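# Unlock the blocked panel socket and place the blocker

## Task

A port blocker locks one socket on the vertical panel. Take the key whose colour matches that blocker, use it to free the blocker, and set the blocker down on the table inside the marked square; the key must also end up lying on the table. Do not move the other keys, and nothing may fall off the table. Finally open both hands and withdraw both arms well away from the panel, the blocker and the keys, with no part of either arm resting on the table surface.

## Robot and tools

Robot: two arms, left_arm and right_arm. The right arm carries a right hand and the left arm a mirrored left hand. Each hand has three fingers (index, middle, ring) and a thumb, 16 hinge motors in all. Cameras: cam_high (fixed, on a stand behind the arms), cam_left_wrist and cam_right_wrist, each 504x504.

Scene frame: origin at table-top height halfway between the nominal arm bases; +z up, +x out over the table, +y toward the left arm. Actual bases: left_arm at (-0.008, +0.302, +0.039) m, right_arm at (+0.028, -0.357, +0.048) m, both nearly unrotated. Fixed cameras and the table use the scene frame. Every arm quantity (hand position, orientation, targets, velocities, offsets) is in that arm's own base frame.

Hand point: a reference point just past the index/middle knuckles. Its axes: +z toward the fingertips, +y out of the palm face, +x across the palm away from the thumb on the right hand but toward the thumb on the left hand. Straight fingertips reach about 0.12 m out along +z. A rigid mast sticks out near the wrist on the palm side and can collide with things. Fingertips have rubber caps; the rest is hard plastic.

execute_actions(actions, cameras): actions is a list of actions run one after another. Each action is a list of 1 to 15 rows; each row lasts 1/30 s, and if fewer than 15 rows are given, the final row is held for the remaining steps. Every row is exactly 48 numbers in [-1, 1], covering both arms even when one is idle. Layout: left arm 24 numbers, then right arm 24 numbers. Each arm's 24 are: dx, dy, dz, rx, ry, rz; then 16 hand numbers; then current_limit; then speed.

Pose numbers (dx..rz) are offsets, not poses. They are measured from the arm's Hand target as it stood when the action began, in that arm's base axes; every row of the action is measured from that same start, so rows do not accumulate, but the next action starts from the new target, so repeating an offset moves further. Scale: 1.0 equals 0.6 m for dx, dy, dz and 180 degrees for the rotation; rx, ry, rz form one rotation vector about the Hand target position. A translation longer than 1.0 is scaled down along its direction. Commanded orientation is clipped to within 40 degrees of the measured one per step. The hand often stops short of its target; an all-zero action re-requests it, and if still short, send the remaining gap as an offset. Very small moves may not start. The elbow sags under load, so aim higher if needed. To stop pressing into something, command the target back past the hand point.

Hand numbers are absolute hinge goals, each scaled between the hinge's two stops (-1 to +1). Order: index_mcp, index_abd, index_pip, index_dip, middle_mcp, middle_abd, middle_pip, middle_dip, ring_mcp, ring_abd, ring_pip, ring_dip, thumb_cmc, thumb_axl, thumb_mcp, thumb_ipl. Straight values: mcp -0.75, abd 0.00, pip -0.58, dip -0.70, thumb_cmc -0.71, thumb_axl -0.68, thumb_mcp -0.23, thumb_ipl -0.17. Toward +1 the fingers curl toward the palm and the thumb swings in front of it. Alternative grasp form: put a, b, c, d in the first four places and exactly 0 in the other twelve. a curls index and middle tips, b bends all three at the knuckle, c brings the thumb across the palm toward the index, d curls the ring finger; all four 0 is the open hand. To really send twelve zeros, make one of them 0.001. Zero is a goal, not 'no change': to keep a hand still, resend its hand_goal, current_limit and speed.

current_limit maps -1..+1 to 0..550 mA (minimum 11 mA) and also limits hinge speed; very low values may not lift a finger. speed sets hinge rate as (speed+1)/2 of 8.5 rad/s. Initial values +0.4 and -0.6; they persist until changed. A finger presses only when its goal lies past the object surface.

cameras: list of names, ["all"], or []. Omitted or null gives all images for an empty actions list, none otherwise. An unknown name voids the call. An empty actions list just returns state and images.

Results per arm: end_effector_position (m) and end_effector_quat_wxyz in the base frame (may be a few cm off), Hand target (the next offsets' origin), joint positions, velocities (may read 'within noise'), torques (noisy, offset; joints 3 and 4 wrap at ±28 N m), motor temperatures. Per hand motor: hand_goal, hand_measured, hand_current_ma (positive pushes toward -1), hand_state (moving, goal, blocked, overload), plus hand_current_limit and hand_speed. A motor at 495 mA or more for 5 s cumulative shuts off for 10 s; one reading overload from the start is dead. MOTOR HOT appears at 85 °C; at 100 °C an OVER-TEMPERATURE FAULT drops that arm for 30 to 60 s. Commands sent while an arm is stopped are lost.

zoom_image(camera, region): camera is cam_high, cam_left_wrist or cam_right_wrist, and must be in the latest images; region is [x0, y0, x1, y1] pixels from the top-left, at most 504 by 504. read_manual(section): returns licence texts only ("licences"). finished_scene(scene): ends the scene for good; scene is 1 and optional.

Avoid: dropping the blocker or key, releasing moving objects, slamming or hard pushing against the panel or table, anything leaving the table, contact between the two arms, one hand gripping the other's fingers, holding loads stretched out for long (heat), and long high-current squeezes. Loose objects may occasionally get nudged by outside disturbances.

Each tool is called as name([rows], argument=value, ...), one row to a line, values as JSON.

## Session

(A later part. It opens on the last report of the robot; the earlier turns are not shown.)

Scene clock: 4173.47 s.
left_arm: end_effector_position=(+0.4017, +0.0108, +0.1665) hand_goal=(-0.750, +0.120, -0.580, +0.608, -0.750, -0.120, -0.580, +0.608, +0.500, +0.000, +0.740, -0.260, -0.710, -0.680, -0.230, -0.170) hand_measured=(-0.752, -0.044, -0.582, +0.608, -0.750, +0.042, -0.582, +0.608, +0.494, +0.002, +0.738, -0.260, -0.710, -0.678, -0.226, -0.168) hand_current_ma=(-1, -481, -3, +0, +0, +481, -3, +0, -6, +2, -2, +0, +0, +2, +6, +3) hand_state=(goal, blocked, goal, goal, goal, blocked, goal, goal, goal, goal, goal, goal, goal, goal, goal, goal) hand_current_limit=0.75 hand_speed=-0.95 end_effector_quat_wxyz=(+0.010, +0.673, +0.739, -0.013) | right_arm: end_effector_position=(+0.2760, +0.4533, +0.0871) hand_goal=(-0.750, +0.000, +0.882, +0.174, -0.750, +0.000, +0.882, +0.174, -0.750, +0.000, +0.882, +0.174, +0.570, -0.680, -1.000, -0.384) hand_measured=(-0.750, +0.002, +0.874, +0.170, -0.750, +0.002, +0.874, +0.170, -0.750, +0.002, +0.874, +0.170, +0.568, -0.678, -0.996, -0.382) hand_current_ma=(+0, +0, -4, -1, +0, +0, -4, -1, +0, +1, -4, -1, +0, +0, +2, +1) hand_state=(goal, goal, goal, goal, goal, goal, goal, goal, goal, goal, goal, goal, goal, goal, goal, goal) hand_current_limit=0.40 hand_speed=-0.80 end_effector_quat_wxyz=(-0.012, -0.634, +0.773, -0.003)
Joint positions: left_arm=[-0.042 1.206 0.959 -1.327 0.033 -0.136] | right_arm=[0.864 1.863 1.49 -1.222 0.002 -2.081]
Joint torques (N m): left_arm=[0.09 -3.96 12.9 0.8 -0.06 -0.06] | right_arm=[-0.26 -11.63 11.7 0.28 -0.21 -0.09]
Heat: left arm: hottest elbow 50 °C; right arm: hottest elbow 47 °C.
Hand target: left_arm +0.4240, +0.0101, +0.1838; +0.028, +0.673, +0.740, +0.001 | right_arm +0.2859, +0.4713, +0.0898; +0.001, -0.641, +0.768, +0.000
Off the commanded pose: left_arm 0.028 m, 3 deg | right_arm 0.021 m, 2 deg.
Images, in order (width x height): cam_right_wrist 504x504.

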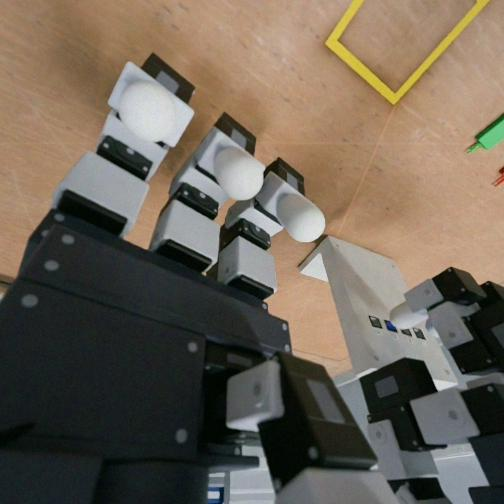

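execute_actions([
  [[0.0,-0.0045,0.0,0,0,0,-0.75,0.12,-0.58,0.609,-0.75,-0.12,-0.58,0.609,0.5,0,0.74,-0.26,-0.71,-0.68,-0.23,-0.17,0.75,-0.95,0,0,0,0,0,0,-0.75,0.001,0.883,0.174,-0.75,0.001,0.883,0.174,-0.75,0.001,0.883,0.174,0.571,-0.68,-1.0,-0.384,0.4,-0.8]],
])

Scene clock: 4219.87 s.
left_arm: end_effector_position=(+0.4016, +0.0110, +0.1665) hand_goal=(-0.750, +0.120, -0.580, +0.608, -0.750, -0.120, -0.580, +0.608, +0.500, +0.000, +0.740, -0.260, -0.710, -0.680, -0.230, -0.170) hand_measured=(-0.752, -0.044, -0.582, +0.608, -0.750, +0.042, -0.582, +0.608, +0.494, +0.002, +0.738, -0.260, -0.710, -0.678, -0.226, -0.168) hand_current_ma=(-1, -481, -3, +0, +0, +481, -3, +0, -6, +2, -2, +0, +0, +2, +6, +3) hand_state=(goal, blocked, goal, goal, goal, blocked, goal, goal, goal, goal, goal, goal, goal, goal, goal, goal) hand_current_limit=0.75 hand_speed=-0.95 end_effector_quat_wxyz=(+0.009, +0.672, +0.740, -0.013) | right_arm: end_effector_position=(+0.2760, +0.4533, +0.0871) hand_goal=(-0.750, +0.000, +0.882, +0.174, -0.750, +0.000, +0.882, +0.174, -0.750, +0.000, +0.882, +0.174, +0.570, -0.680, -1.000, -0.384) hand_measured=(-0.750, +0.002, +0.874, +0.170, -0.750, +0.002, +0.874, +0.170, -0.750, +0.002, +0.874, +0.170, +0.568, -0.678, -0.996, -0.382) hand_current_ma=(+0, +0, -4, -1, +0, +0, -4, -1, +0, +1, -4, -1, +0, +0, +2, +1) hand_state=(goal, goal, goal, goal, goal, goal, goal, goal, goal, goal, goal, goal, goal, goal, goal, goal) hand_current_limit=0.40 hand_speed=-0.80 end_effector_quat_wxyz=(-0.012, -0.634, +0.773, -0.003)
Joint positions: left_arm=[-0.042 1.206 0.959 -1.327 0.033 -0.138] | right_arm=[0.864 1.863 1.49 -1.222 0.002 -2.081]
Joint torques (N m): left_arm=[-0.62 -3.9 12.92 0.81 -0.05 -0.12] | right_arm=[-0.38 -11.75 11.73 0.29 -0.21 -0.1]
Heat: left arm: hottest elbow 47 °C; right arm: hottest elbow 47 °C.
Hand target: left_arm +0.4240, +0.0074, +0.1838; +0.028, +0.672, +0.740, +0.001 | right_arm +0.2859, +0.4713, +0.0898; +0.001, -0.641, +0.768, +0.000
Off the commanded pose: left_arm 0.028 m, 3 deg | right_arm 0.021 m, 2 deg.

execute_actions([
  [[0.0,-0.004,0.0,0,0,0,-0.75,0.12,-0.58,0.609,-0.75,-0.12,-0.58,0.609,0.5,0,0.74,-0.26,-0.71,-0.68,-0.23,-0.17,0.75,-0.95,0,0,0,0,0,0,-0.75,0.001,0.883,0.174,-0.75,0.001,0.883,0.174,-0.75,0.001,0.883,0.174,0.571,-0.68,-1.0,-0.384,0.4,-0.8]],
], cameras=["cam_right_wrist"])

zoom_image(camera="cam_right_wrist", region=[382, 316, 406, 340])

Scene clock: 4227.77 s.
left_arm: end_effector_position=(+0.4015, +0.0096, +0.1665) hand_goal=(-0.750, +0.120, -0.580, +0.608, -0.750, -0.120, -0.580, +0.608, +0.500, +0.000, +0.740, -0.260, -0.710, -0.680, -0.230, -0.170) hand_measured=(-0.752, -0.044, -0.582, +0.608, -0.750, +0.042, -0.582, +0.608, +0.494, +0.002, +0.738, -0.260, -0.710, -0.678, -0.226, -0.168) hand_current_ma=(-1, -481, -3, +0, +0, +481, -3, +0, -6, +2, -2, +0, +0, +2, +6, +3) hand_state=(goal, blocked, goal, goal, goal, blocked, goal, goal, goal, goal, goal, goal, goal, goal, goal, goal) hand_current_limit=0.75 hand_speed=-0.95 end_effector_quat_wxyz=(+0.009, +0.672, +0.741, -0.013) | right_arm: end_effector_position=(+0.2760, +0.4533, +0.0871) hand_goal=(-0.750, +0.000, +0.882, +0.174, -0.750, +0.000, +0.882, +0.174, -0.750, +0.000, +0.882, +0.174, +0.570, -0.680, -1.000, -0.384) hand_measured=(-0.750, +0.002, +0.874, +0.170, -0.750, +0.002, +0.874, +0.170, -0.750, +0.002, +0.874, +0.170, +0.568, -0.678, -0.996, -0.382) hand_current_ma=(+0, +0, -4, -1, +0, +0, -4, -1, +0, +1, -4, -1, +0, +0, +2, +1) hand_state=(goal, goal, goal, goal, goal, goal, goal, goal, goal, goal, goal, goal, goal, goal, goal, goal) hand_current_limit=0.40 hand_speed=-0.80 end_effector_quat_wxyz=(-0.012, -0.634, +0.773, -0.003)
Joint positions: left_arm=[-0.047 1.206 0.959 -1.327 0.033 -0.145] | right_arm=[0.864 1.863 1.49 -1.222 0.002 -2.081]
Joint velocities: left_arm=[within noise] | right_arm=[-0.005 -0.015 -0.012 0.007 0.154 0.007]
Joint torques (N m): left_arm=[-0.85 -3.84 12.94 0.84 -0.06 -0.11] | right_arm=[-0.21 -11.58 11.71 0.27 -0.21 -0.09]
Heat: left arm: hottest elbow 47 °C; right arm: hottest elbow 47 °C.
Hand target: left_arm +0.4240, +0.0050, +0.1838; +0.028, +0.672, +0.740, +0.001 | right_arm +0.2859, +0.4713, +0.0898; +0.001, -0.641, +0.768, +0.000
Off the commanded pose: left_arm 0.029 m, 3 deg | right_arm 0.021 m, 2 deg.
Images, in order (width x height): cam_right_wrist 504x504.

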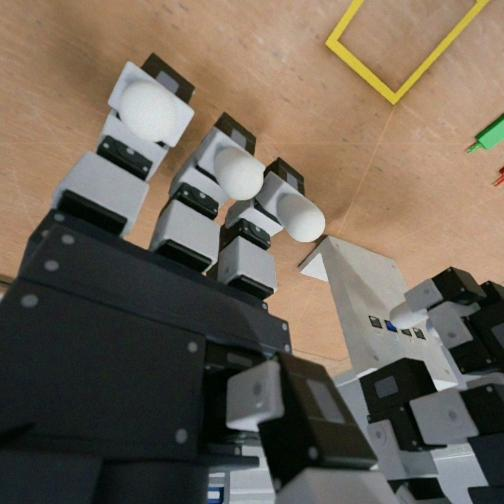

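Scaled by 21.000 from the camera's 504x504 image, which has a finer 720x720 frame.

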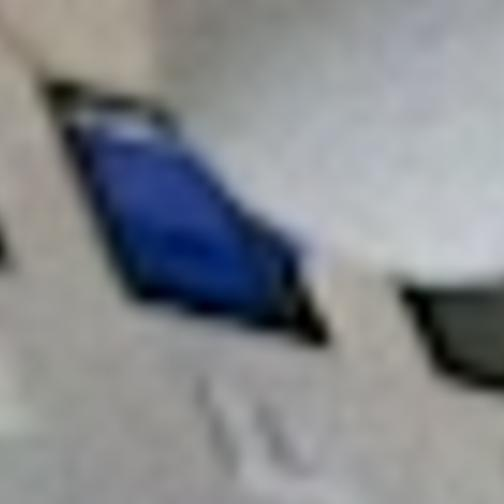

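execute_actions([
  [[0.0067,0.0007,0.0,0,0,0,-0.75,0.12,-0.58,0.609,-0.75,-0.12,-0.58,0.609,0.5,0,0.74,-0.26,-0.71,-0.68,-0.23,-0.17,0.75,-0.95,0,0,0,0,0,0,-0.75,0.001,0.883,0.174,-0.75,0.001,0.883,0.174,-0.75,0.001,0.883,0.174,0.571,-0.68,-1.0,-0.384,0.4,-0.8]],
])

execute_actions([
  [[0.0067,0.0007,0.0,0,0,0,-0.75,0.12,-0.58,0.609,-0.75,-0.12,-0.58,0.609,0.5,0,0.74,-0.26,-0.71,-0.68,-0.23,-0.17,0.75,-0.95,0,0,0,0,0,0,-0.75,0.001,0.883,0.174,-0.75,0.001,0.883,0.174,-0.75,0.001,0.883,0.174,0.571,-0.68,-1.0,-0.384,0.4,-0.8]],
])

Scene clock: 4237.27 s.
left_arm: end_effector_position=(+0.4056, +0.0094, +0.1667) hand_goal=(-0.750, +0.120, -0.580, +0.608, -0.750, -0.120, -0.580, +0.608, +0.500, +0.000, +0.740, -0.260, -0.710, -0.680, -0.230, -0.170) hand_measured=(-0.752, -0.044, -0.582, +0.608, -0.750, +0.042, -0.582, +0.608, +0.494, +0.002, +0.738, -0.260, -0.710, -0.678, -0.226, -0.168) hand_current_ma=(-1, -481, -3, +0, +0, +481, -3, +0, -6, +2, -2, +0, +0, +2, +6, +3) hand_state=(goal, blocked, goal, goal, goal, blocked, goal, goal, goal, goal, goal, goal, goal, goal, goal, goal) hand_current_limit=0.75 hand_speed=-0.95 end_effector_quat_wxyz=(+0.010, +0.672, +0.741, -0.013) | right_arm: end_effector_position=(+0.2760, +0.4533, +0.0871) hand_goal=(-0.750, +0.000, +0.882, +0.174, -0.750, +0.000, +0.882, +0.174, -0.750, +0.000, +0.882, +0.174, +0.570, -0.680, -1.000, -0.384) hand_measured=(-0.750, +0.002, +0.874, +0.170, -0.750, +0.002, +0.874, +0.170, -0.750, +0.002, +0.874, +0.170, +0.568, -0.678, -0.996, -0.382) hand_current_ma=(+0, +0, -4, -1, +0, +0, -4, -1, +0, +1, -4, -1, +0, +0, +2, +1) hand_state=(goal, goal, goal, goal, goal, goal, goal, goal, goal, goal, goal, goal, goal, goal, goal, goal) hand_current_limit=0.40 hand_speed=-0.80 end_effector_quat_wxyz=(-0.012, -0.634, +0.773, -0.003)
Joint positions: left_arm=[-0.047 1.217 0.969 -1.325 0.033 -0.145] | right_arm=[0.864 1.863 1.49 -1.222 0.002 -2.081]
Joint torques (N m): left_arm=[-0.62 -4.01 12.89 0.81 -0.07 -0.11] | right_arm=[-0.38 -11.63 11.73 0.27 -0.22 -0.1]
Heat: left arm: hottest elbow 47 °C; right arm: hottest elbow 47 °C.
Hand target: left_arm +0.4279, +0.0054, +0.1837; +0.028, +0.673, +0.740, +0.001 | right_arm +0.2859, +0.4713, +0.0898; +0.001, -0.641, +0.768, +0.000
Off the commanded pose: left_arm 0.028 m, 3 deg | right_arm 0.021 m, 2 deg.

Scene clock: 4237.97 s.
left_arm: end_effector_position=(+0.4071, +0.0093, +0.1648) hand_goal=(-0.750, +0.120, -0.580, +0.608, -0.750, -0.120, -0.580, +0.608, +0.500, +0.000, +0.740, -0.260, -0.710, -0.680, -0.230, -0.170) hand_measured=(-0.754, -0.044, -0.582, +0.608, -0.754, +0.042, -0.582, +0.608, +0.494, +0.002, +0.738, -0.260, -0.710, -0.678, -0.226, -0.168) hand_current_ma=(-6, -481, -3, +0, -4, +481, -3, +0, -6, +2, -2, +0, +0, +2, +6, +3) hand_state=(goal, blocked, goal, goal, goal, blocked, goal, goal, goal, goal, goal, goal, goal, goal, goal, goal) hand_current_limit=0.75 hand_speed=-0.95 end_effector_quat_wxyz=(+0.007, +0.672, +0.741, -0.015) | right_arm: end_effector_position=(+0.2760, +0.4533, +0.0871) hand_goal=(-0.750, +0.000, +0.882, +0.174, -0.750, +0.000, +0.882, +0.174, -0.750, +0.000, +0.882, +0.174, +0.570, -0.680, -1.000, -0.384) hand_measured=(-0.750, +0.002, +0.874, +0.170, -0.750, +0.002, +0.874, +0.170, -0.750, +0.002, +0.874, +0.170, +0.568, -0.678, -0.996, -0.382) hand_current_ma=(+0, +0, -4, -1, +0, +0, -4, -1, +0, +1, -4, -1, +0, +0, +2, +1) hand_state=(goal, goal, goal, goal, goal, goal, goal, goal, goal, goal, goal, goal, goal, goal, goal, goal) hand_current_limit=0.40 hand_speed=-0.80 end_effector_quat_wxyz=(-0.012, -0.634, +0.773, -0.003)
Joint positions: left_arm=[-0.047 1.226 0.972 -1.325 0.033 -0.145] | right_arm=[0.864 1.863 1.49 -1.222 0.002 -2.081]
Joint torques (N m): left_arm=[-0.5 -4.07 13.27 0.84 -0.07 -0.08] | right_arm=[-0.21 -11.63 11.74 0.29 -0.2 -0.1]
Heat: left arm: hottest elbow 47 °C; right arm: hottest elbow 47 °C.
Hand target: left_arm +0.4319, +0.0058, +0.1839; +0.028, +0.673, +0.740, +0.001 | right_arm +0.2859, +0.4713, +0.0898; +0.001, -0.641, +0.768, +0.000
Off the commanded pose: left_arm 0.031 m, 3 deg | right_arm 0.021 m, 2 deg.

execute_actions(actions=[], cameras=["cam_right_wrist", "cam_left_wrist"])

zoom_image(camera="cam_right_wrist", region=[382, 316, 406, 340])

zoom_image(camera="cam_left_wrist", region=[120, 60, 260, 200])

Scene clock: 4243.20 s.
left_arm: end_effector_position=(+0.4071, +0.0093, +0.1648) hand_goal=(-0.750, +0.120, -0.580, +0.608, -0.750, -0.120, -0.580, +0.608, +0.500, +0.000, +0.740, -0.260, -0.710, -0.680, -0.230, -0.170) hand_measured=(-0.754, -0.044, -0.582, +0.608, -0.754, +0.042, -0.582, +0.608, +0.494, +0.002, +0.738, -0.260, -0.710, -0.678, -0.226, -0.168) hand_current_ma=(-6, -481, -3, +0, -4, +481, -3, +0, -6, +2, -2, +0, +0, +2, +6, +3) hand_state=(goal, blocked, goal, goal, goal, blocked, goal, goal, goal, goal, goal, goal, goal, goal, goal, goal) hand_current_limit=0.75 hand_speed=-0.95 end_effector_quat_wxyz=(+0.007, +0.672, +0.741, -0.015) | right_arm: end_effector_position=(+0.2760, +0.4533, +0.0871) hand_goal=(-0.750, +0.000, +0.882, +0.174, -0.750, +0.000, +0.882, +0.174, -0.750, +0.000, +0.882, +0.174, +0.570, -0.680, -1.000, -0.384) hand_measured=(-0.750, +0.002, +0.874, +0.170, -0.750, +0.002, +0.874, +0.170, -0.750, +0.002, +0.874, +0.170, +0.568, -0.678, -0.996, -0.382) hand_current_ma=(+0, +0, -4, -1, +0, +0, -4, -1, +0, +1, -4, -1, +0, +0, +2, +1) hand_state=(goal, goal, goal, goal, goal, goal, goal, goal, goal, goal, goal, goal, goal, goal, goal, goal) hand_current_limit=0.40 hand_speed=-0.80 end_effector_quat_wxyz=(-0.012, -0.634, +0.773, -0.003)
Joint positions: left_arm=[-0.047 1.226 0.972 -1.325 0.033 -0.145] | right_arm=[0.864 1.863 1.49 -1.222 0.002 -2.081]
Joint velocities: within noise
Joint torques (N m): left_arm=[-0.5 -4.01 13.26 0.84 -0.07 -0.08] | right_arm=[-0.21 -11.63 11.74 0.27 -0.2 -0.1]
Motor temperatures (°C): left_arm=[24 27 48 24 24 25] | right_arm=[23 29 47 24 26 25]
Heat: left arm: hottest elbow 48 °C; right arm: hottest elbow 47 °C.
Hand target: left_arm +0.4319, +0.0058, +0.1839; +0.028, +0.673, +0.740, +0.001 | right_arm +0.2859, +0.4713, +0.0898; +0.001, -0.641, +0.768, +0.000
Off the commanded pose: left_arm 0.031 m, 3 deg | right_arm 0.021 m, 2 deg.
Images, in order (width x height): cam_left_wrist 504x504, cam_right_wrist 504x504.

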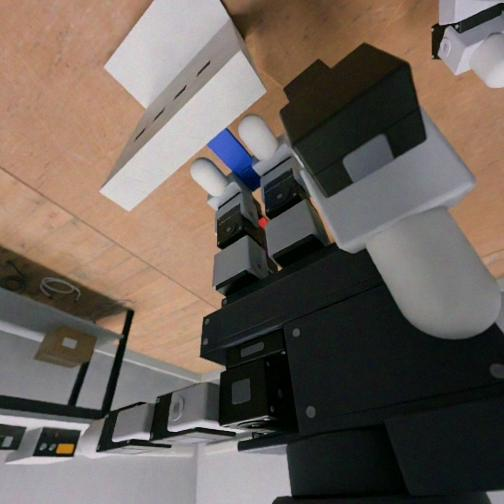

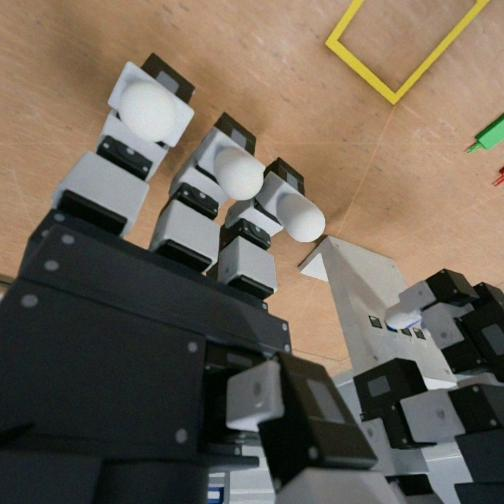

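Scaled by 21.000 from the camera's 504x504 image, which has a finer 720x720 frame.

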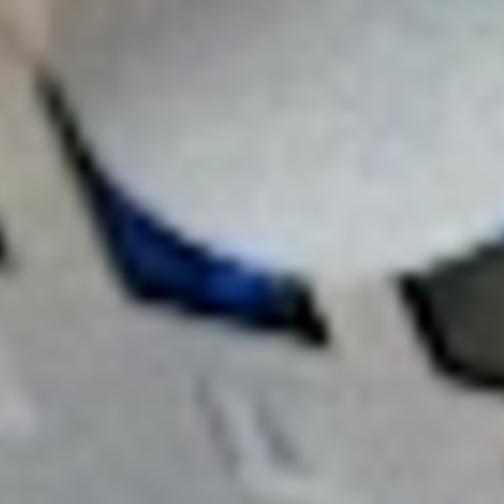

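Scaled by 3.600 from the camera's 504x504 image, which has a finer 720x720 frame.

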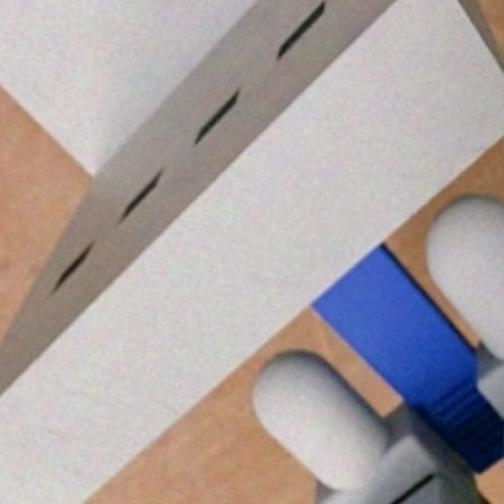

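execute_actions([
  [[0.0,-0.0035,-0.003,0,0,0,-0.75,0.12,-0.58,0.609,-0.75,-0.12,-0.58,0.609,0.5,0,0.74,-0.26,-0.71,-0.68,-0.23,-0.17,0.75,-0.95,0,0,0,0,0,0,-0.75,0.001,0.883,0.174,-0.75,0.001,0.883,0.174,-0.75,0.001,0.883,0.174,0.571,-0.68,-1.0,-0.384,0.4,-0.8]],
], cameras=["cam_right_wrist"])

zoom_image(camera="cam_right_wrist", region=[384, 320, 402, 338])

Scene clock: 4259.10 s.
left_arm: end_effector_position=(+0.4070, +0.0091, +0.1646) hand_goal=(-0.750, +0.120, -0.580, +0.608, -0.750, -0.120, -0.580, +0.608, +0.500, +0.000, +0.740, -0.260, -0.710, -0.680, -0.230, -0.170) hand_measured=(-0.754, -0.044, -0.582, +0.608, -0.754, +0.042, -0.582, +0.608, +0.494, +0.002, +0.738, -0.260, -0.710, -0.678, -0.226, -0.168) hand_current_ma=(-6, -481, -3, +0, -4, +481, -3, +0, -6, +2, -2, +0, +0, +2, +6, +3) hand_state=(goal, blocked, goal, goal, goal, blocked, goal, goal, goal, goal, goal, goal, goal, goal, goal, goal) hand_current_limit=0.75 hand_speed=-0.95 end_effector_quat_wxyz=(+0.007, +0.670, +0.742, -0.015) | right_arm: end_effector_position=(+0.2760, +0.4533, +0.0871) hand_goal=(-0.750, +0.000, +0.882, +0.174, -0.750, +0.000, +0.882, +0.174, -0.750, +0.000, +0.882, +0.174, +0.570, -0.680, -1.000, -0.384) hand_measured=(-0.750, +0.002, +0.874, +0.170, -0.750, +0.002, +0.874, +0.170, -0.750, +0.002, +0.874, +0.170, +0.568, -0.678, -0.996, -0.382) hand_current_ma=(+0, +0, -4, -1, +0, +0, -4, -1, +0, +1, -4, -1, +0, +0, +2, +1) hand_state=(goal, goal, goal, goal, goal, goal, goal, goal, goal, goal, goal, goal, goal, goal, goal, goal) hand_current_limit=0.40 hand_speed=-0.80 end_effector_quat_wxyz=(-0.012, -0.634, +0.773, -0.003)
Joint positions: left_arm=[-0.049 1.226 0.972 -1.325 0.033 -0.151] | right_arm=[0.864 1.863 1.49 -1.222 0.002 -2.081]
Joint torques (N m): left_arm=[-0.85 -3.96 13.01 1.06 -0.07 -0.08] | right_arm=[-0.32 -11.69 11.71 0.25 -0.21 -0.09]
Heat: left arm: hottest elbow 50 °C; right arm: hottest elbow 47 °C.
Hand target: left_arm +0.4320, +0.0037, +0.1821; +0.028, +0.673, +0.740, +0.001 | right_arm +0.2859, +0.4713, +0.0898; +0.001, -0.641, +0.768, +0.000
Off the commanded pose: left_arm 0.031 m, 3 deg | right_arm 0.021 m, 2 deg.
Images, in order (width x height): cam_right_wrist 504x504.

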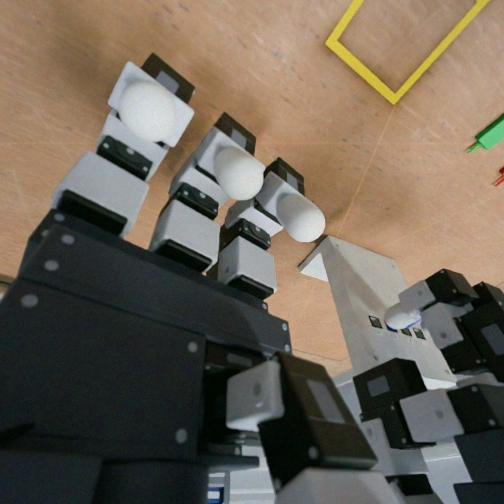

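Scaled by 28.000 from the camera's 504x504 image, which has a finer 720x720 frame.

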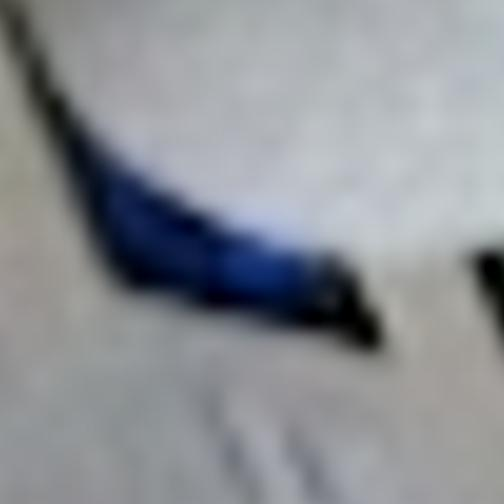

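execute_actions([
  [[0.0055,-0.001,-0.001,0,0,0,-0.75,0.12,-0.58,0.609,-0.75,-0.12,-0.58,0.609,0.5,0,0.74,-0.26,-0.71,-0.68,-0.23,-0.17,0.75,-0.95,0,0,0,0,0,0,-0.75,0.001,0.883,0.174,-0.75,0.001,0.883,0.174,-0.75,0.001,0.883,0.174,0.571,-0.68,-1.0,-0.384,0.4,-0.8]],
], cameras=["cam_right_wrist"])

zoom_image(camera="cam_right_wrist", region=[384, 320, 402, 338])

Scene clock: 4269.00 s.
left_arm: end_effector_position=(+0.4080, +0.0088, +0.1617) hand_goal=(-0.750, +0.120, -0.580, +0.608, -0.750, -0.120, -0.580, +0.608, +0.500, +0.000, +0.740, -0.260, -0.710, -0.680, -0.230, -0.170) hand_measured=(-0.756, -0.044, -0.582, +0.608, -0.754, +0.042, -0.582, +0.608, +0.494, +0.002, +0.738, -0.260, -0.710, -0.678, -0.226, -0.168) hand_current_ma=(-7, -481, -3, +0, -4, +481, -3, +0, -6, +2, -2, +0, +0, +2, +6, +3) hand_state=(goal, blocked, goal, goal, goal, blocked, goal, goal, goal, goal, goal, goal, goal, goal, goal, goal) hand_current_limit=0.75 hand_speed=-0.95 end_effector_quat_wxyz=(+0.004, +0.670, +0.742, -0.018) | right_arm: end_effector_position=(+0.2760, +0.4533, +0.0871) hand_goal=(-0.750, +0.000, +0.882, +0.174, -0.750, +0.000, +0.882, +0.174, -0.750, +0.000, +0.882, +0.174, +0.570, -0.680, -1.000, -0.384) hand_measured=(-0.750, +0.002, +0.874, +0.170, -0.750, +0.002, +0.874, +0.170, -0.750, +0.002, +0.874, +0.170, +0.568, -0.678, -0.996, -0.382) hand_current_ma=(+0, +0, -4, -1, +0, +0, -4, -1, +0, +1, -4, -1, +0, +0, +2, +1) hand_state=(goal, goal, goal, goal, goal, goal, goal, goal, goal, goal, goal, goal, goal, goal, goal, goal) hand_current_limit=0.40 hand_speed=-0.80 end_effector_quat_wxyz=(-0.012, -0.634, +0.773, -0.003)
Joint positions: left_arm=[-0.05 1.236 0.974 -1.325 0.033 -0.153] | right_arm=[0.864 1.863 1.49 -1.222 0.002 -2.081]
Joint torques (N m): left_arm=[-0.91 -4.19 13.26 1.14 -0.07 -0.08] | right_arm=[-0.21 -11.63 11.7 0.28 -0.21 -0.09]
Heat: left arm: hottest elbow 51 °C; right arm: hottest elbow 47 °C.
Hand target: left_arm +0.4353, +0.0030, +0.1815; +0.028, +0.673, +0.739, +0.001 | right_arm +0.2859, +0.4713, +0.0898; +0.001, -0.641, +0.768, +0.000
Off the commanded pose: left_arm 0.034 m, 4 deg | right_arm 0.021 m, 2 deg.
Images, in order (width x height): cam_right_wrist 504x504.

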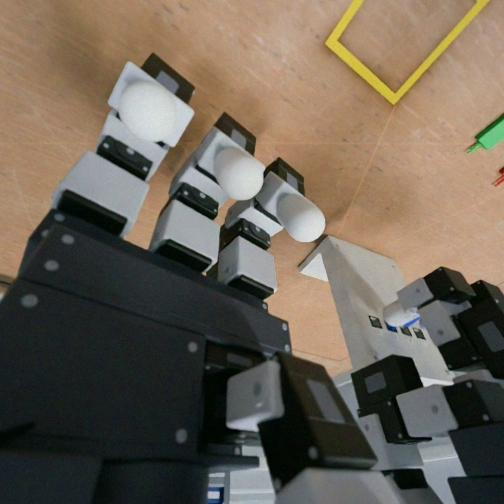

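Scaled by 28.000 from the camera's 504x504 image, which has a finer 720x720 frame.

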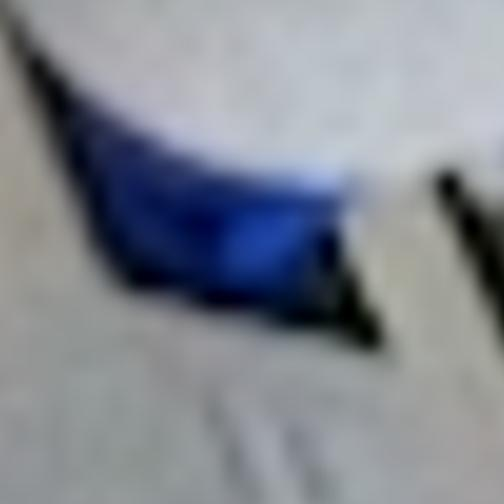

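execute_actions([
  [[0.001,-0.0028,-0.003,0,0,0,-0.75,0.12,-0.58,0.609,-0.75,-0.12,-0.58,0.609,0.5,0,0.74,-0.26,-0.71,-0.68,-0.23,-0.17,0.75,-0.95,0,0,0,0,0,0,-0.75,0.001,0.883,0.174,-0.75,0.001,0.883,0.174,-0.75,0.001,0.883,0.174,0.571,-0.68,-1.0,-0.384,0.4,-0.8]],
], cameras=["cam_right_wrist", "cam_left_wrist"])

zoom_image(camera="cam_right_wrist", region=[384, 320, 402, 338])

zoom_image(camera="cam_left_wrist", region=[120, 60, 260, 200])

Scene clock: 4302.80 s.
left_arm: end_effector_position=(+0.4083, +0.0078, +0.1609) hand_goal=(-0.750, +0.120, -0.580, +0.608, -0.750, -0.120, -0.580, +0.608, +0.500, +0.000, +0.740, -0.260, -0.710, -0.680, -0.230, -0.170) hand_measured=(-0.756, -0.044, -0.582, +0.608, -0.754, +0.042, -0.582, +0.608, +0.494, +0.002, +0.738, -0.260, -0.710, -0.678, -0.226, -0.168) hand_current_ma=(-9, -481, -3, +0, -6, +481, -3, +0, -6, +2, -2, +0, +0, +2, +6, +3) hand_state=(goal, blocked, goal, goal, goal, blocked, goal, goal, goal, goal, goal, goal, goal, goal, goal, goal) hand_current_limit=0.75 hand_speed=-0.95 end_effector_quat_wxyz=(+0.004, +0.669, +0.743, -0.018) | right_arm: end_effector_position=(+0.2760, +0.4533, +0.0871) hand_goal=(-0.750, +0.000, +0.882, +0.174, -0.750, +0.000, +0.882, +0.174, -0.750, +0.000, +0.882, +0.174, +0.570, -0.680, -1.000, -0.384) hand_measured=(-0.750, +0.002, +0.874, +0.170, -0.750, +0.002, +0.874, +0.170, -0.750, +0.002, +0.874, +0.170, +0.568, -0.678, -0.996, -0.382) hand_current_ma=(+0, +0, -4, -1, +0, +0, -4, -1, +0, +1, -4, -1, +0, +0, +2, +1) hand_state=(goal, goal, goal, goal, goal, goal, goal, goal, goal, goal, goal, goal, goal, goal, goal, goal) hand_current_limit=0.40 hand_speed=-0.80 end_effector_quat_wxyz=(-0.012, -0.634, +0.773, -0.003)
Joint positions: left_arm=[-0.054 1.239 0.974 -1.323 0.033 -0.16] | right_arm=[0.864 1.863 1.49 -1.222 0.002 -2.081]
Joint torques (N m): left_arm=[-1.03 -4.19 13.08 1.29 -0.09 -0.06] | right_arm=[-0.21 -11.69 11.73 0.29 -0.21 -0.11]
Heat: left arm: hottest elbow 48 °C; right arm: hottest elbow 47 °C.
Hand target: left_arm +0.4359, +0.0014, +0.1796; +0.028, +0.673, +0.740, +0.001 | right_arm +0.2859, +0.4713, +0.0898; +0.001, -0.641, +0.768, +0.000
Off the commanded pose: left_arm 0.034 m, 4 deg | right_arm 0.021 m, 2 deg.
Images, in order (width x height): cam_left_wrist 504x504, cam_right_wrist 504x504.

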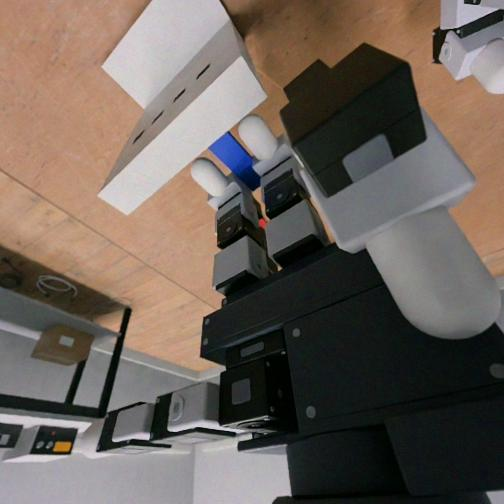

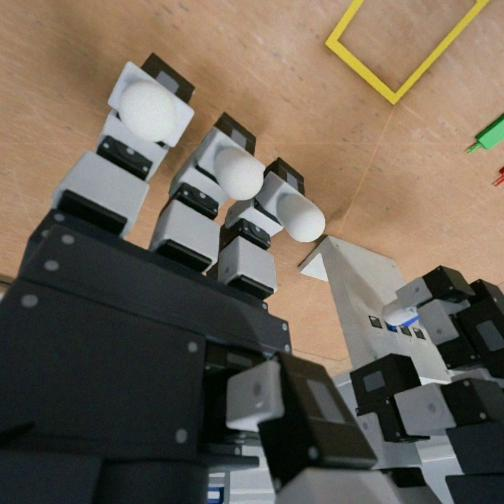

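Scaled by 28.000 from the camera's 504x504 image, which has a finer 720x720 frame.

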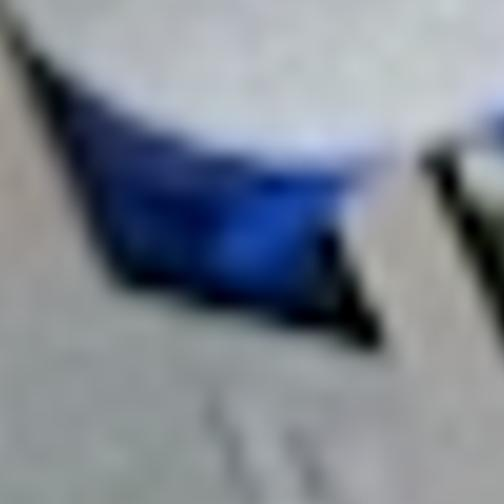

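Scaled by 3.600 from the camera's 504x504 image, which has a finer 720x720 frame.

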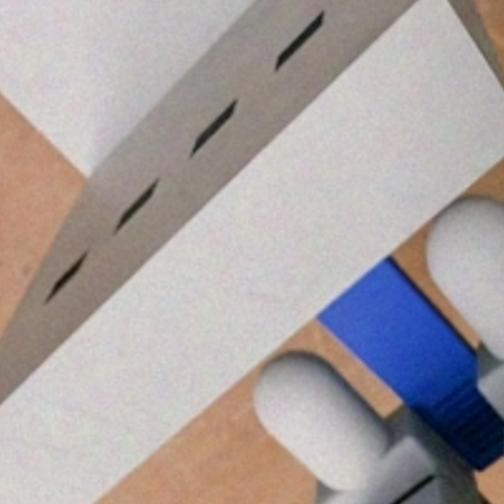

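zoom_image(camera="cam_left_wrist", region=[200, 120, 260, 180])

zoom_image(camera="cam_left_wrist", region=[125, 60, 185, 120])

Scaled by 8.400 from the camera's 504x504 image, which has a finer 720x720 frame.

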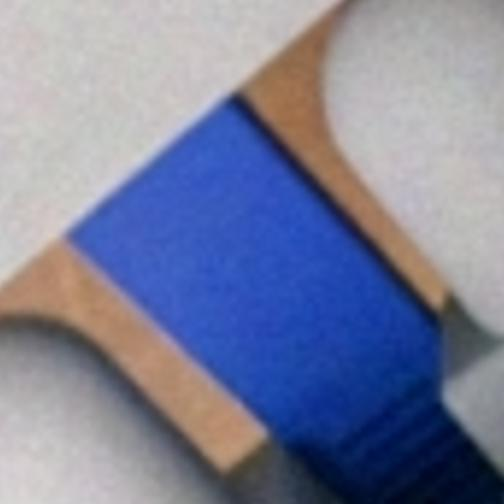

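Scaled by 8.400 from the camera's 504x504 image, which has a finer 720x720 frame.

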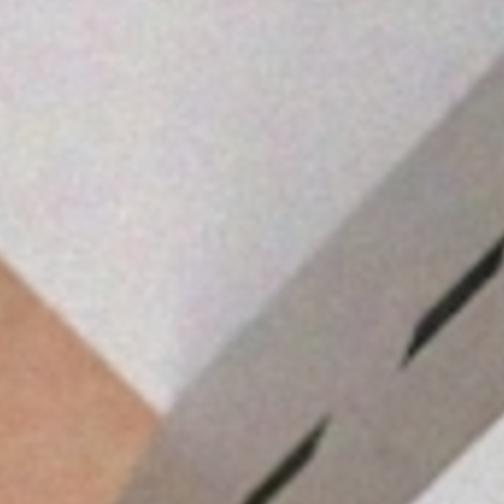

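execute_actions([
  [[-0.0133,0,-0.0093,0,0,0,-0.75,0.12,-0.58,0.609,-0.75,-0.12,-0.58,0.609,0.5,0,0.74,-0.26,-0.71,-0.68,-0.23,-0.17,0.75,-0.95,0,0,0,0,0,0,-0.75,0.001,0.883,0.174,-0.75,0.001,0.883,0.174,-0.75,0.001,0.883,0.174,0.571,-0.68,-1.0,-0.384,0.4,-0.8]],
  [[-0.0133,0,-0.0093,0,0,0,-0.75,0.12,-0.58,0.609,-0.75,-0.12,-0.58,0.609,0.5,0,0.74,-0.26,-0.71,-0.68,-0.23,-0.17,0.75,-0.95,0,0,0,0,0,0,-0.75,0.001,0.883,0.174,-0.75,0.001,0.883,0.174,-0.75,0.001,0.883,0.174,0.571,-0.68,-1.0,-0.384,0.4,-0.8]],
])

execute_actions([
  [[-0.0067,0,-0.003,0,0,0,-0.75,0.12,-0.58,0.609,-0.75,-0.12,-0.58,0.609,0.5,0,0.74,-0.26,-0.71,-0.68,-0.23,-0.17,0.75,-0.95,0,0,0,0,0,0,-0.75,0.001,0.883,0.174,-0.75,0.001,0.883,0.174,-0.75,0.001,0.883,0.174,0.571,-0.68,-1.0,-0.384,0.4,-0.8]],
])

Scene clock: 4412.23 s.
left_arm: end_effector_position=(+0.4103, +0.0080, +0.1610) hand_goal=(-0.750, +0.120, -0.580, +0.608, -0.750, -0.120, -0.580, +0.608, +0.500, +0.000, +0.740, -0.260, -0.710, -0.680, -0.230, -0.170) hand_measured=(-0.772, -0.044, -0.588, +0.608, -0.768, +0.042, -0.586, +0.608, +0.494, +0.002, +0.738, -0.260, -0.710, -0.678, -0.226, -0.168) hand_current_ma=(-42, -481, -9, +0, -35, +481, -8, +0, -6, +2, -2, +0, +0, +2, +6, +3) hand_state=(blocked, blocked, goal, goal, goal, blocked, goal, goal, goal, goal, goal, goal, goal, goal, goal, goal) hand_current_limit=0.75 hand_speed=-0.95 end_effector_quat_wxyz=(+0.008, +0.666, +0.746, -0.014) | right_arm: end_effector_position=(+0.2760, +0.4533, +0.0871) hand_goal=(-0.750, +0.000, +0.882, +0.174, -0.750, +0.000, +0.882, +0.174, -0.750, +0.000, +0.882, +0.174, +0.570, -0.680, -1.000, -0.384) hand_measured=(-0.750, +0.002, +0.874, +0.170, -0.750, +0.002, +0.874, +0.170, -0.750, +0.002, +0.874, +0.170, +0.568, -0.678, -0.996, -0.382) hand_current_ma=(+0, +0, -4, -1, +0, +0, -4, -1, +0, +1, -4, -1, +0, +0, +2, +1) hand_state=(goal, goal, goal, goal, goal, goal, goal, goal, goal, goal, goal, goal, goal, goal, goal, goal) hand_current_limit=0.40 hand_speed=-0.80 end_effector_quat_wxyz=(-0.012, -0.634, +0.773, -0.003)
Joint positions: left_arm=[-0.055 1.237 0.971 -1.309 0.032 -0.168] | right_arm=[0.864 1.863 1.49 -1.222 0.002 -2.081]
Joint torques (N m): left_arm=[-1.14 -6.24 9.05 1.83 -0.08 -0.01] | right_arm=[-0.38 -11.63 11.67 0.28 -0.21 -0.09]
Heat: left arm: hottest elbow 47 °C; right arm: hottest elbow 47 °C.
Hand target: left_arm +0.4200, +0.0014, +0.1686; +0.028, +0.672, +0.740, +0.001 | right_arm +0.2859, +0.4713, +0.0898; +0.001, -0.641, +0.768, +0.000
Off the commanded pose: left_arm 0.014 m, 3 deg | right_arm 0.021 m, 2 deg.

Scene clock: 4412.93 s.
left_arm: end_effector_position=(+0.4091, +0.0076, +0.1608) hand_goal=(-0.750, +0.120, -0.580, +0.608, -0.750, -0.120, -0.580, +0.608, +0.500, +0.000, +0.740, -0.260, -0.710, -0.680, -0.230, -0.170) hand_measured=(-0.772, -0.044, -0.588, +0.608, -0.768, +0.042, -0.586, +0.608, +0.494, +0.002, +0.738, -0.260, -0.710, -0.678, -0.226, -0.168) hand_current_ma=(-42, -481, -9, +0, -35, +481, -8, +0, -6, +2, -2, +0, +0, +2, +6, +3) hand_state=(blocked, blocked, goal, goal, goal, blocked, goal, goal, goal, goal, goal, goal, goal, goal, goal, goal) hand_current_limit=0.75 hand_speed=-0.95 end_effector_quat_wxyz=(+0.012, +0.666, +0.745, -0.011) | right_arm: end_effector_position=(+0.2760, +0.4533, +0.0871) hand_goal=(-0.750, +0.000, +0.882, +0.174, -0.750, +0.000, +0.882, +0.174, -0.750, +0.000, +0.882, +0.174, +0.570, -0.680, -1.000, -0.384) hand_measured=(-0.750, +0.002, +0.874, +0.170, -0.750, +0.002, +0.874, +0.170, -0.750, +0.002, +0.874, +0.170, +0.568, -0.678, -0.996, -0.382) hand_current_ma=(+0, +0, -4, -1, +0, +0, -4, -1, +0, +1, -4, -1, +0, +0, +2, +1) hand_state=(goal, goal, goal, goal, goal, goal, goal, goal, goal, goal, goal, goal, goal, goal, goal, goal) hand_current_limit=0.40 hand_speed=-0.80 end_effector_quat_wxyz=(-0.012, -0.634, +0.773, -0.003)
Joint positions: left_arm=[-0.056 1.228 0.961 -1.299 0.032 -0.168] | right_arm=[0.864 1.863 1.49 -1.222 0.002 -2.081]
Joint torques (N m): left_arm=[-1.14 -6.12 8.91 1.52 -0.08 -0.02] | right_arm=[-0.21 -11.69 11.74 0.29 -0.21 -0.09]
Heat: left arm: hottest elbow 47 °C; right arm: hottest elbow 47 °C.
Hand target: left_arm +0.4159, +0.0013, +0.1666; +0.028, +0.673, +0.740, +0.001 | right_arm +0.2859, +0.4713, +0.0898; +0.001, -0.641, +0.768, +0.000
Off the commanded pose: left_arm 0.011 m, 3 deg | right_arm 0.021 m, 2 deg.

execute_actions([
  [[-0.0133,0,-0.004,0,0,0,-0.75,0.12,-0.58,0.609,-0.75,-0.12,-0.58,0.609,0.5,0,0.74,-0.26,-0.71,-0.68,-0.23,-0.17,0.75,-0.95,0,0,0,0,0,0,-0.75,0.001,0.883,0.174,-0.75,0.001,0.883,0.174,-0.75,0.001,0.883,0.174,0.571,-0.68,-1.0,-0.384,0.4,-0.8]],
])

execute_actions([
  [[-0.0067,0,-0.001,0,0,0,-0.75,0.12,-0.58,0.609,-0.75,-0.12,-0.58,0.609,0.5,0,0.74,-0.26,-0.71,-0.68,-0.23,-0.17,0.75,-0.95,0,0,0,0,0,0,-0.75,0.001,0.883,0.174,-0.75,0.001,0.883,0.174,-0.75,0.001,0.883,0.174,0.571,-0.68,-1.0,-0.384,0.4,-0.8]],
], cameras=["cam_right_wrist", "cam_left_wrist"])

zoom_image(camera="cam_right_wrist", region=[384, 310, 412, 338])

zoom_image(camera="cam_left_wrist", region=[120, 60, 260, 200])

Scene clock: 4435.37 s.
left_arm: end_effector_position=(+0.4062, +0.0059, +0.1626) hand_goal=(-0.750, +0.120, -0.580, +0.608, -0.750, -0.120, -0.580, +0.608, +0.500, +0.000, +0.740, -0.260, -0.710, -0.680, -0.230, -0.170) hand_measured=(-0.760, -0.044, -0.588, +0.608, -0.758, +0.042, -0.586, +0.608, +0.494, +0.002, +0.738, -0.260, -0.710, -0.678, -0.226, -0.168) hand_current_ma=(-16, -481, -9, +0, -11, +481, -8, +0, -6, +2, -2, +0, +0, +2, +6, +3) hand_state=(goal, blocked, goal, goal, goal, blocked, goal, goal, goal, goal, goal, goal, goal, goal, goal, goal) hand_current_limit=0.75 hand_speed=-0.95 end_effector_quat_wxyz=(+0.020, +0.668, +0.744, -0.005) | right_arm: end_effector_position=(+0.2760, +0.4533, +0.0871) hand_goal=(-0.750, +0.000, +0.882, +0.174, -0.750, +0.000, +0.882, +0.174, -0.750, +0.000, +0.882, +0.174, +0.570, -0.680, -1.000, -0.384) hand_measured=(-0.750, +0.002, +0.874, +0.170, -0.750, +0.002, +0.874, +0.170, -0.750, +0.002, +0.874, +0.170, +0.568, -0.678, -0.996, -0.382) hand_current_ma=(+0, +0, -4, -1, +0, +0, -4, -1, +0, +1, -4, -1, +0, +0, +2, +1) hand_state=(goal, goal, goal, goal, goal, goal, goal, goal, goal, goal, goal, goal, goal, goal, goal, goal) hand_current_limit=0.40 hand_speed=-0.80 end_effector_quat_wxyz=(-0.012, -0.634, +0.773, -0.003)
Joint positions: left_arm=[-0.061 1.206 0.943 -1.284 0.032 -0.168] | right_arm=[0.864 1.863 1.49 -1.222 0.002 -2.081]
Joint torques (N m): left_arm=[-0.85 -5.77 8.58 1.06 -0.09 -0.03] | right_arm=[-0.21 -11.63 11.73 0.28 -0.2 -0.1]
Heat: left arm: hottest elbow 46 °C; right arm: hottest elbow 47 °C.
Hand target: left_arm +0.4080, +0.0014, +0.1644; +0.028, +0.673, +0.740, +0.001 | right_arm +0.2859, +0.4713, +0.0898; +0.001, -0.641, +0.768, +0.000
Off the commanded pose: left_arm 0.005 m, 1 deg | right_arm 0.021 m, 2 deg.

Scene clock: 4436.07 s.
left_arm: end_effector_position=(+0.4040, +0.0055, +0.1635) hand_goal=(-0.750, +0.120, -0.580, +0.608, -0.750, -0.120, -0.580, +0.608, +0.500, +0.000, +0.740, -0.260, -0.710, -0.680, -0.230, -0.170) hand_measured=(-0.754, -0.044, -0.586, +0.608, -0.752, +0.042, -0.584, +0.608, +0.494, +0.002, +0.738, -0.260, -0.710, -0.678, -0.226, -0.168) hand_current_ma=(-3, -481, -6, +0, -1, +481, -5, +0, -6, +2, -2, +0, +0, +2, +6, +3) hand_state=(goal, blocked, goal, goal, goal, blocked, goal, goal, goal, goal, goal, goal, goal, goal, goal, goal) hand_current_limit=0.75 hand_speed=-0.95 end_effector_quat_wxyz=(+0.022, +0.669, +0.743, -0.003) | right_arm: end_effector_position=(+0.2760, +0.4533, +0.0871) hand_goal=(-0.750, +0.000, +0.882, +0.174, -0.750, +0.000, +0.882, +0.174, -0.750, +0.000, +0.882, +0.174, +0.570, -0.680, -1.000, -0.384) hand_measured=(-0.750, +0.002, +0.874, +0.170, -0.750, +0.002, +0.874, +0.170, -0.750, +0.002, +0.874, +0.170, +0.568, -0.678, -0.996, -0.382) hand_current_ma=(+0, +0, -4, -1, +0, +0, -4, -1, +0, +1, -4, -1, +0, +0, +2, +1) hand_state=(goal, goal, goal, goal, goal, goal, goal, goal, goal, goal, goal, goal, goal, goal, goal, goal) hand_current_limit=0.40 hand_speed=-0.80 end_effector_quat_wxyz=(-0.012, -0.634, +0.773, -0.003)
Joint positions: left_arm=[-0.062 1.195 0.935 -1.28 0.032 -0.168] | right_arm=[0.864 1.863 1.49 -1.222 0.002 -2.081]
Joint torques (N m): left_arm=[-0.79 -5.66 8.4 0.94 -0.1 -0.03] | right_arm=[-0.26 -11.63 11.73 0.28 -0.2 -0.09]
Heat: left arm: hottest elbow 46 °C; right arm: hottest elbow 47 °C.
Hand target: left_arm +0.4039, +0.0015, +0.1637; +0.028, +0.672, +0.740, +0.001 | right_arm +0.2859, +0.4713, +0.0898; +0.001, -0.641, +0.768, +0.000
Off the commanded pose: left_arm 0.004 m, 1 deg | right_arm 0.021 m, 2 deg.
Images, in order (width x height): cam_left_wrist 504x504, cam_right_wrist 504x504.

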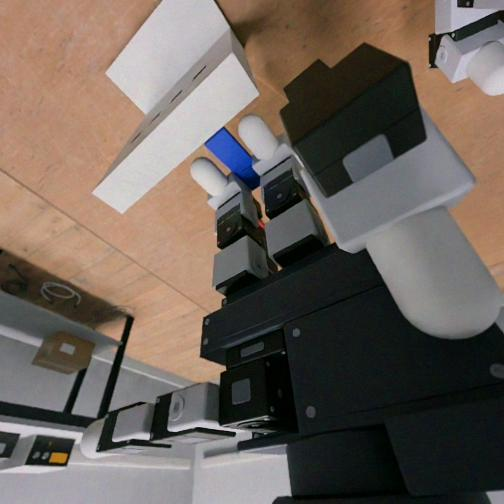

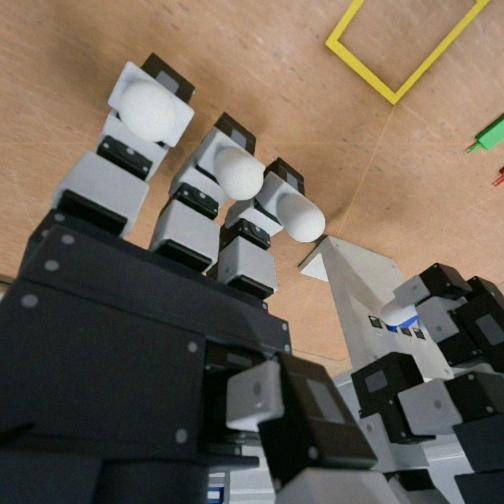

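Scaled by 18.000 from the camera's 504x504 image, which has a finer 720x720 frame.

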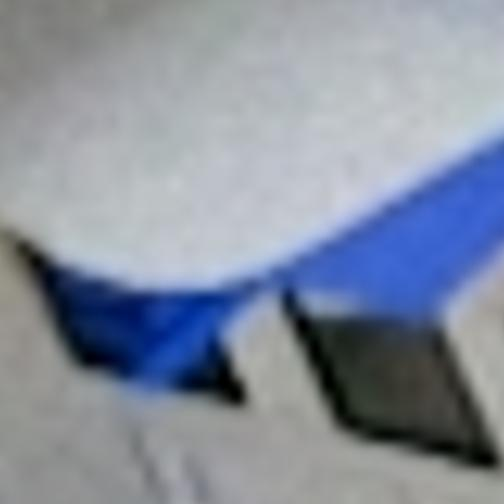

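Scaled by 3.600 from the camera's 504x504 image, which has a finer 720x720 frame.

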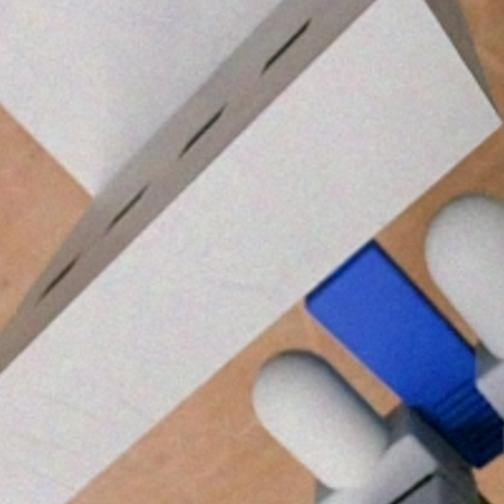

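execute_actions([
  [[-0.0167,-0.0016,-0.0003,0,0,0,-0.75,0.12,-0.58,0.609,-0.75,-0.12,-0.58,0.609,0.5,0,0.74,-0.26,-0.71,-0.68,-0.23,-0.17,0.75,-0.95,0,0,0,0,0,0,-0.75,0.001,0.883,0.174,-0.75,0.001,0.883,0.174,-0.75,0.001,0.883,0.174,0.571,-0.68,-1.0,-0.384,0.4,-0.8]],
  [[-0.0167,-0.0016,0,0,0,0,-0.75,0.12,-0.58,0.609,-0.75,-0.12,-0.58,0.609,0.5,0,0.74,-0.26,-0.71,-0.68,-0.23,-0.17,0.75,-0.95,0,0,0,0,0,0,-0.75,0.001,0.883,0.174,-0.75,0.001,0.883,0.174,-0.75,0.001,0.883,0.174,0.571,-0.68,-1.0,-0.384,0.4,-0.8]],
  [[-0.0167,-0.0016,0,0,0,0,-0.75,0.12,-0.58,0.609,-0.75,-0.12,-0.58,0.609,0.5,0,0.74,-0.26,-0.71,-0.68,-0.23,-0.17,0.75,-0.95,0,0,0,0,0,0,-0.75,0.001,0.883,0.174,-0.75,0.001,0.883,0.174,-0.75,0.001,0.883,0.174,0.571,-0.68,-1.0,-0.384,0.4,-0.8]],
], cameras=["cam_right_wrist", "cam_left_wrist"])

zoom_image(camera="cam_right_wrist", region=[400, 290, 450, 340])

zoom_image(camera="cam_left_wrist", region=[180, 100, 280, 200])

Scene clock: 4462.00 s.
left_arm: end_effector_position=(+0.3793, +0.0011, +0.1657) hand_goal=(-0.750, +0.120, -0.580, +0.608, -0.750, -0.120, -0.580, +0.608, +0.500, +0.000, +0.740, -0.260, -0.710, -0.680, -0.230, -0.170) hand_measured=(-0.752, -0.044, -0.586, +0.608, -0.750, +0.042, -0.584, +0.608, +0.494, +0.002, +0.738, -0.260, -0.710, -0.678, -0.226, -0.168) hand_current_ma=(-2, -481, -6, +0, +0, +481, -4, +0, -6, +2, -2, +0, +0, +2, +6, +3) hand_state=(goal, blocked, goal, goal, goal, blocked, goal, goal, goal, goal, goal, goal, goal, goal, goal, goal) hand_current_limit=0.75 hand_speed=-0.95 end_effector_quat_wxyz=(+0.031, +0.672, +0.740, +0.004) | right_arm: end_effector_position=(+0.2760, +0.4533, +0.0871) hand_goal=(-0.750, +0.000, +0.882, +0.174, -0.750, +0.000, +0.882, +0.174, -0.750, +0.000, +0.882, +0.174, +0.570, -0.680, -1.000, -0.384) hand_measured=(-0.750, +0.002, +0.874, +0.170, -0.750, +0.002, +0.874, +0.170, -0.750, +0.002, +0.874, +0.170, +0.568, -0.678, -0.996, -0.382) hand_current_ma=(+0, +0, -4, -1, +0, +0, -4, -1, +0, +1, -4, -1, +0, +0, +2, +1) hand_state=(goal, goal, goal, goal, goal, goal, goal, goal, goal, goal, goal, goal, goal, goal, goal, goal) hand_current_limit=0.40 hand_speed=-0.80 end_effector_quat_wxyz=(-0.012, -0.634, +0.773, -0.003)
Joint positions: left_arm=[-0.079 1.109 0.871 -1.279 0.032 -0.177] | right_arm=[0.864 1.863 1.49 -1.222 0.002 -2.081]
Joint torques (N m): left_arm=[-0.73 -4.48 8.57 0.1 -0.14 -0.08] | right_arm=[-0.09 -11.69 11.73 0.27 -0.21 -0.09]
Motor temperatures (°C): left_arm=[24 28 43 24 24 25] | right_arm=[23 29 47 24 26 25]
Heat: left arm: hottest elbow 43 °C; right arm: hottest elbow 47 °C.
Hand target: left_arm +0.3739, -0.0014, +0.1635; +0.028, +0.672, +0.740, +0.001 | right_arm +0.2859, +0.4713, +0.0898; +0.001, -0.641, +0.768, +0.000
Off the commanded pose: left_arm 0.006 m, 1 deg | right_arm 0.021 m, 2 deg.
Images, in order (width x height): cam_left_wrist 504x504, cam_right_wrist 504x504.

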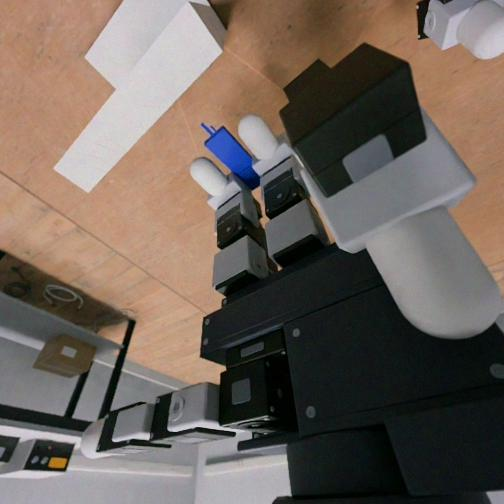

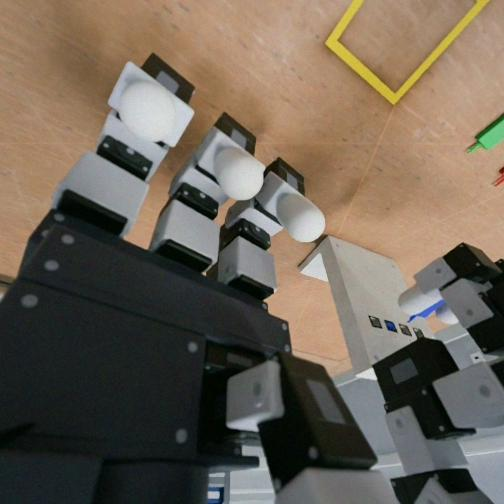

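Scaled by 10.080 from the camera's 504x504 image, which has a finer 720x720 frame.

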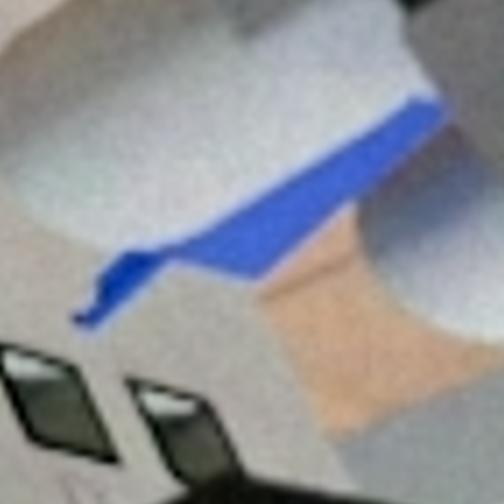

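Scaled by 5.040 from the camera's 504x504 image, which has a finer 720x720 frame.

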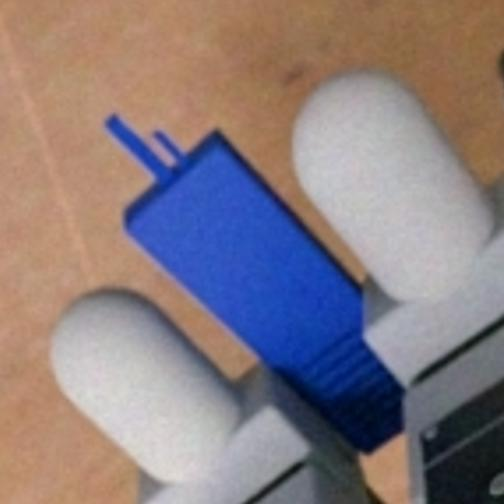

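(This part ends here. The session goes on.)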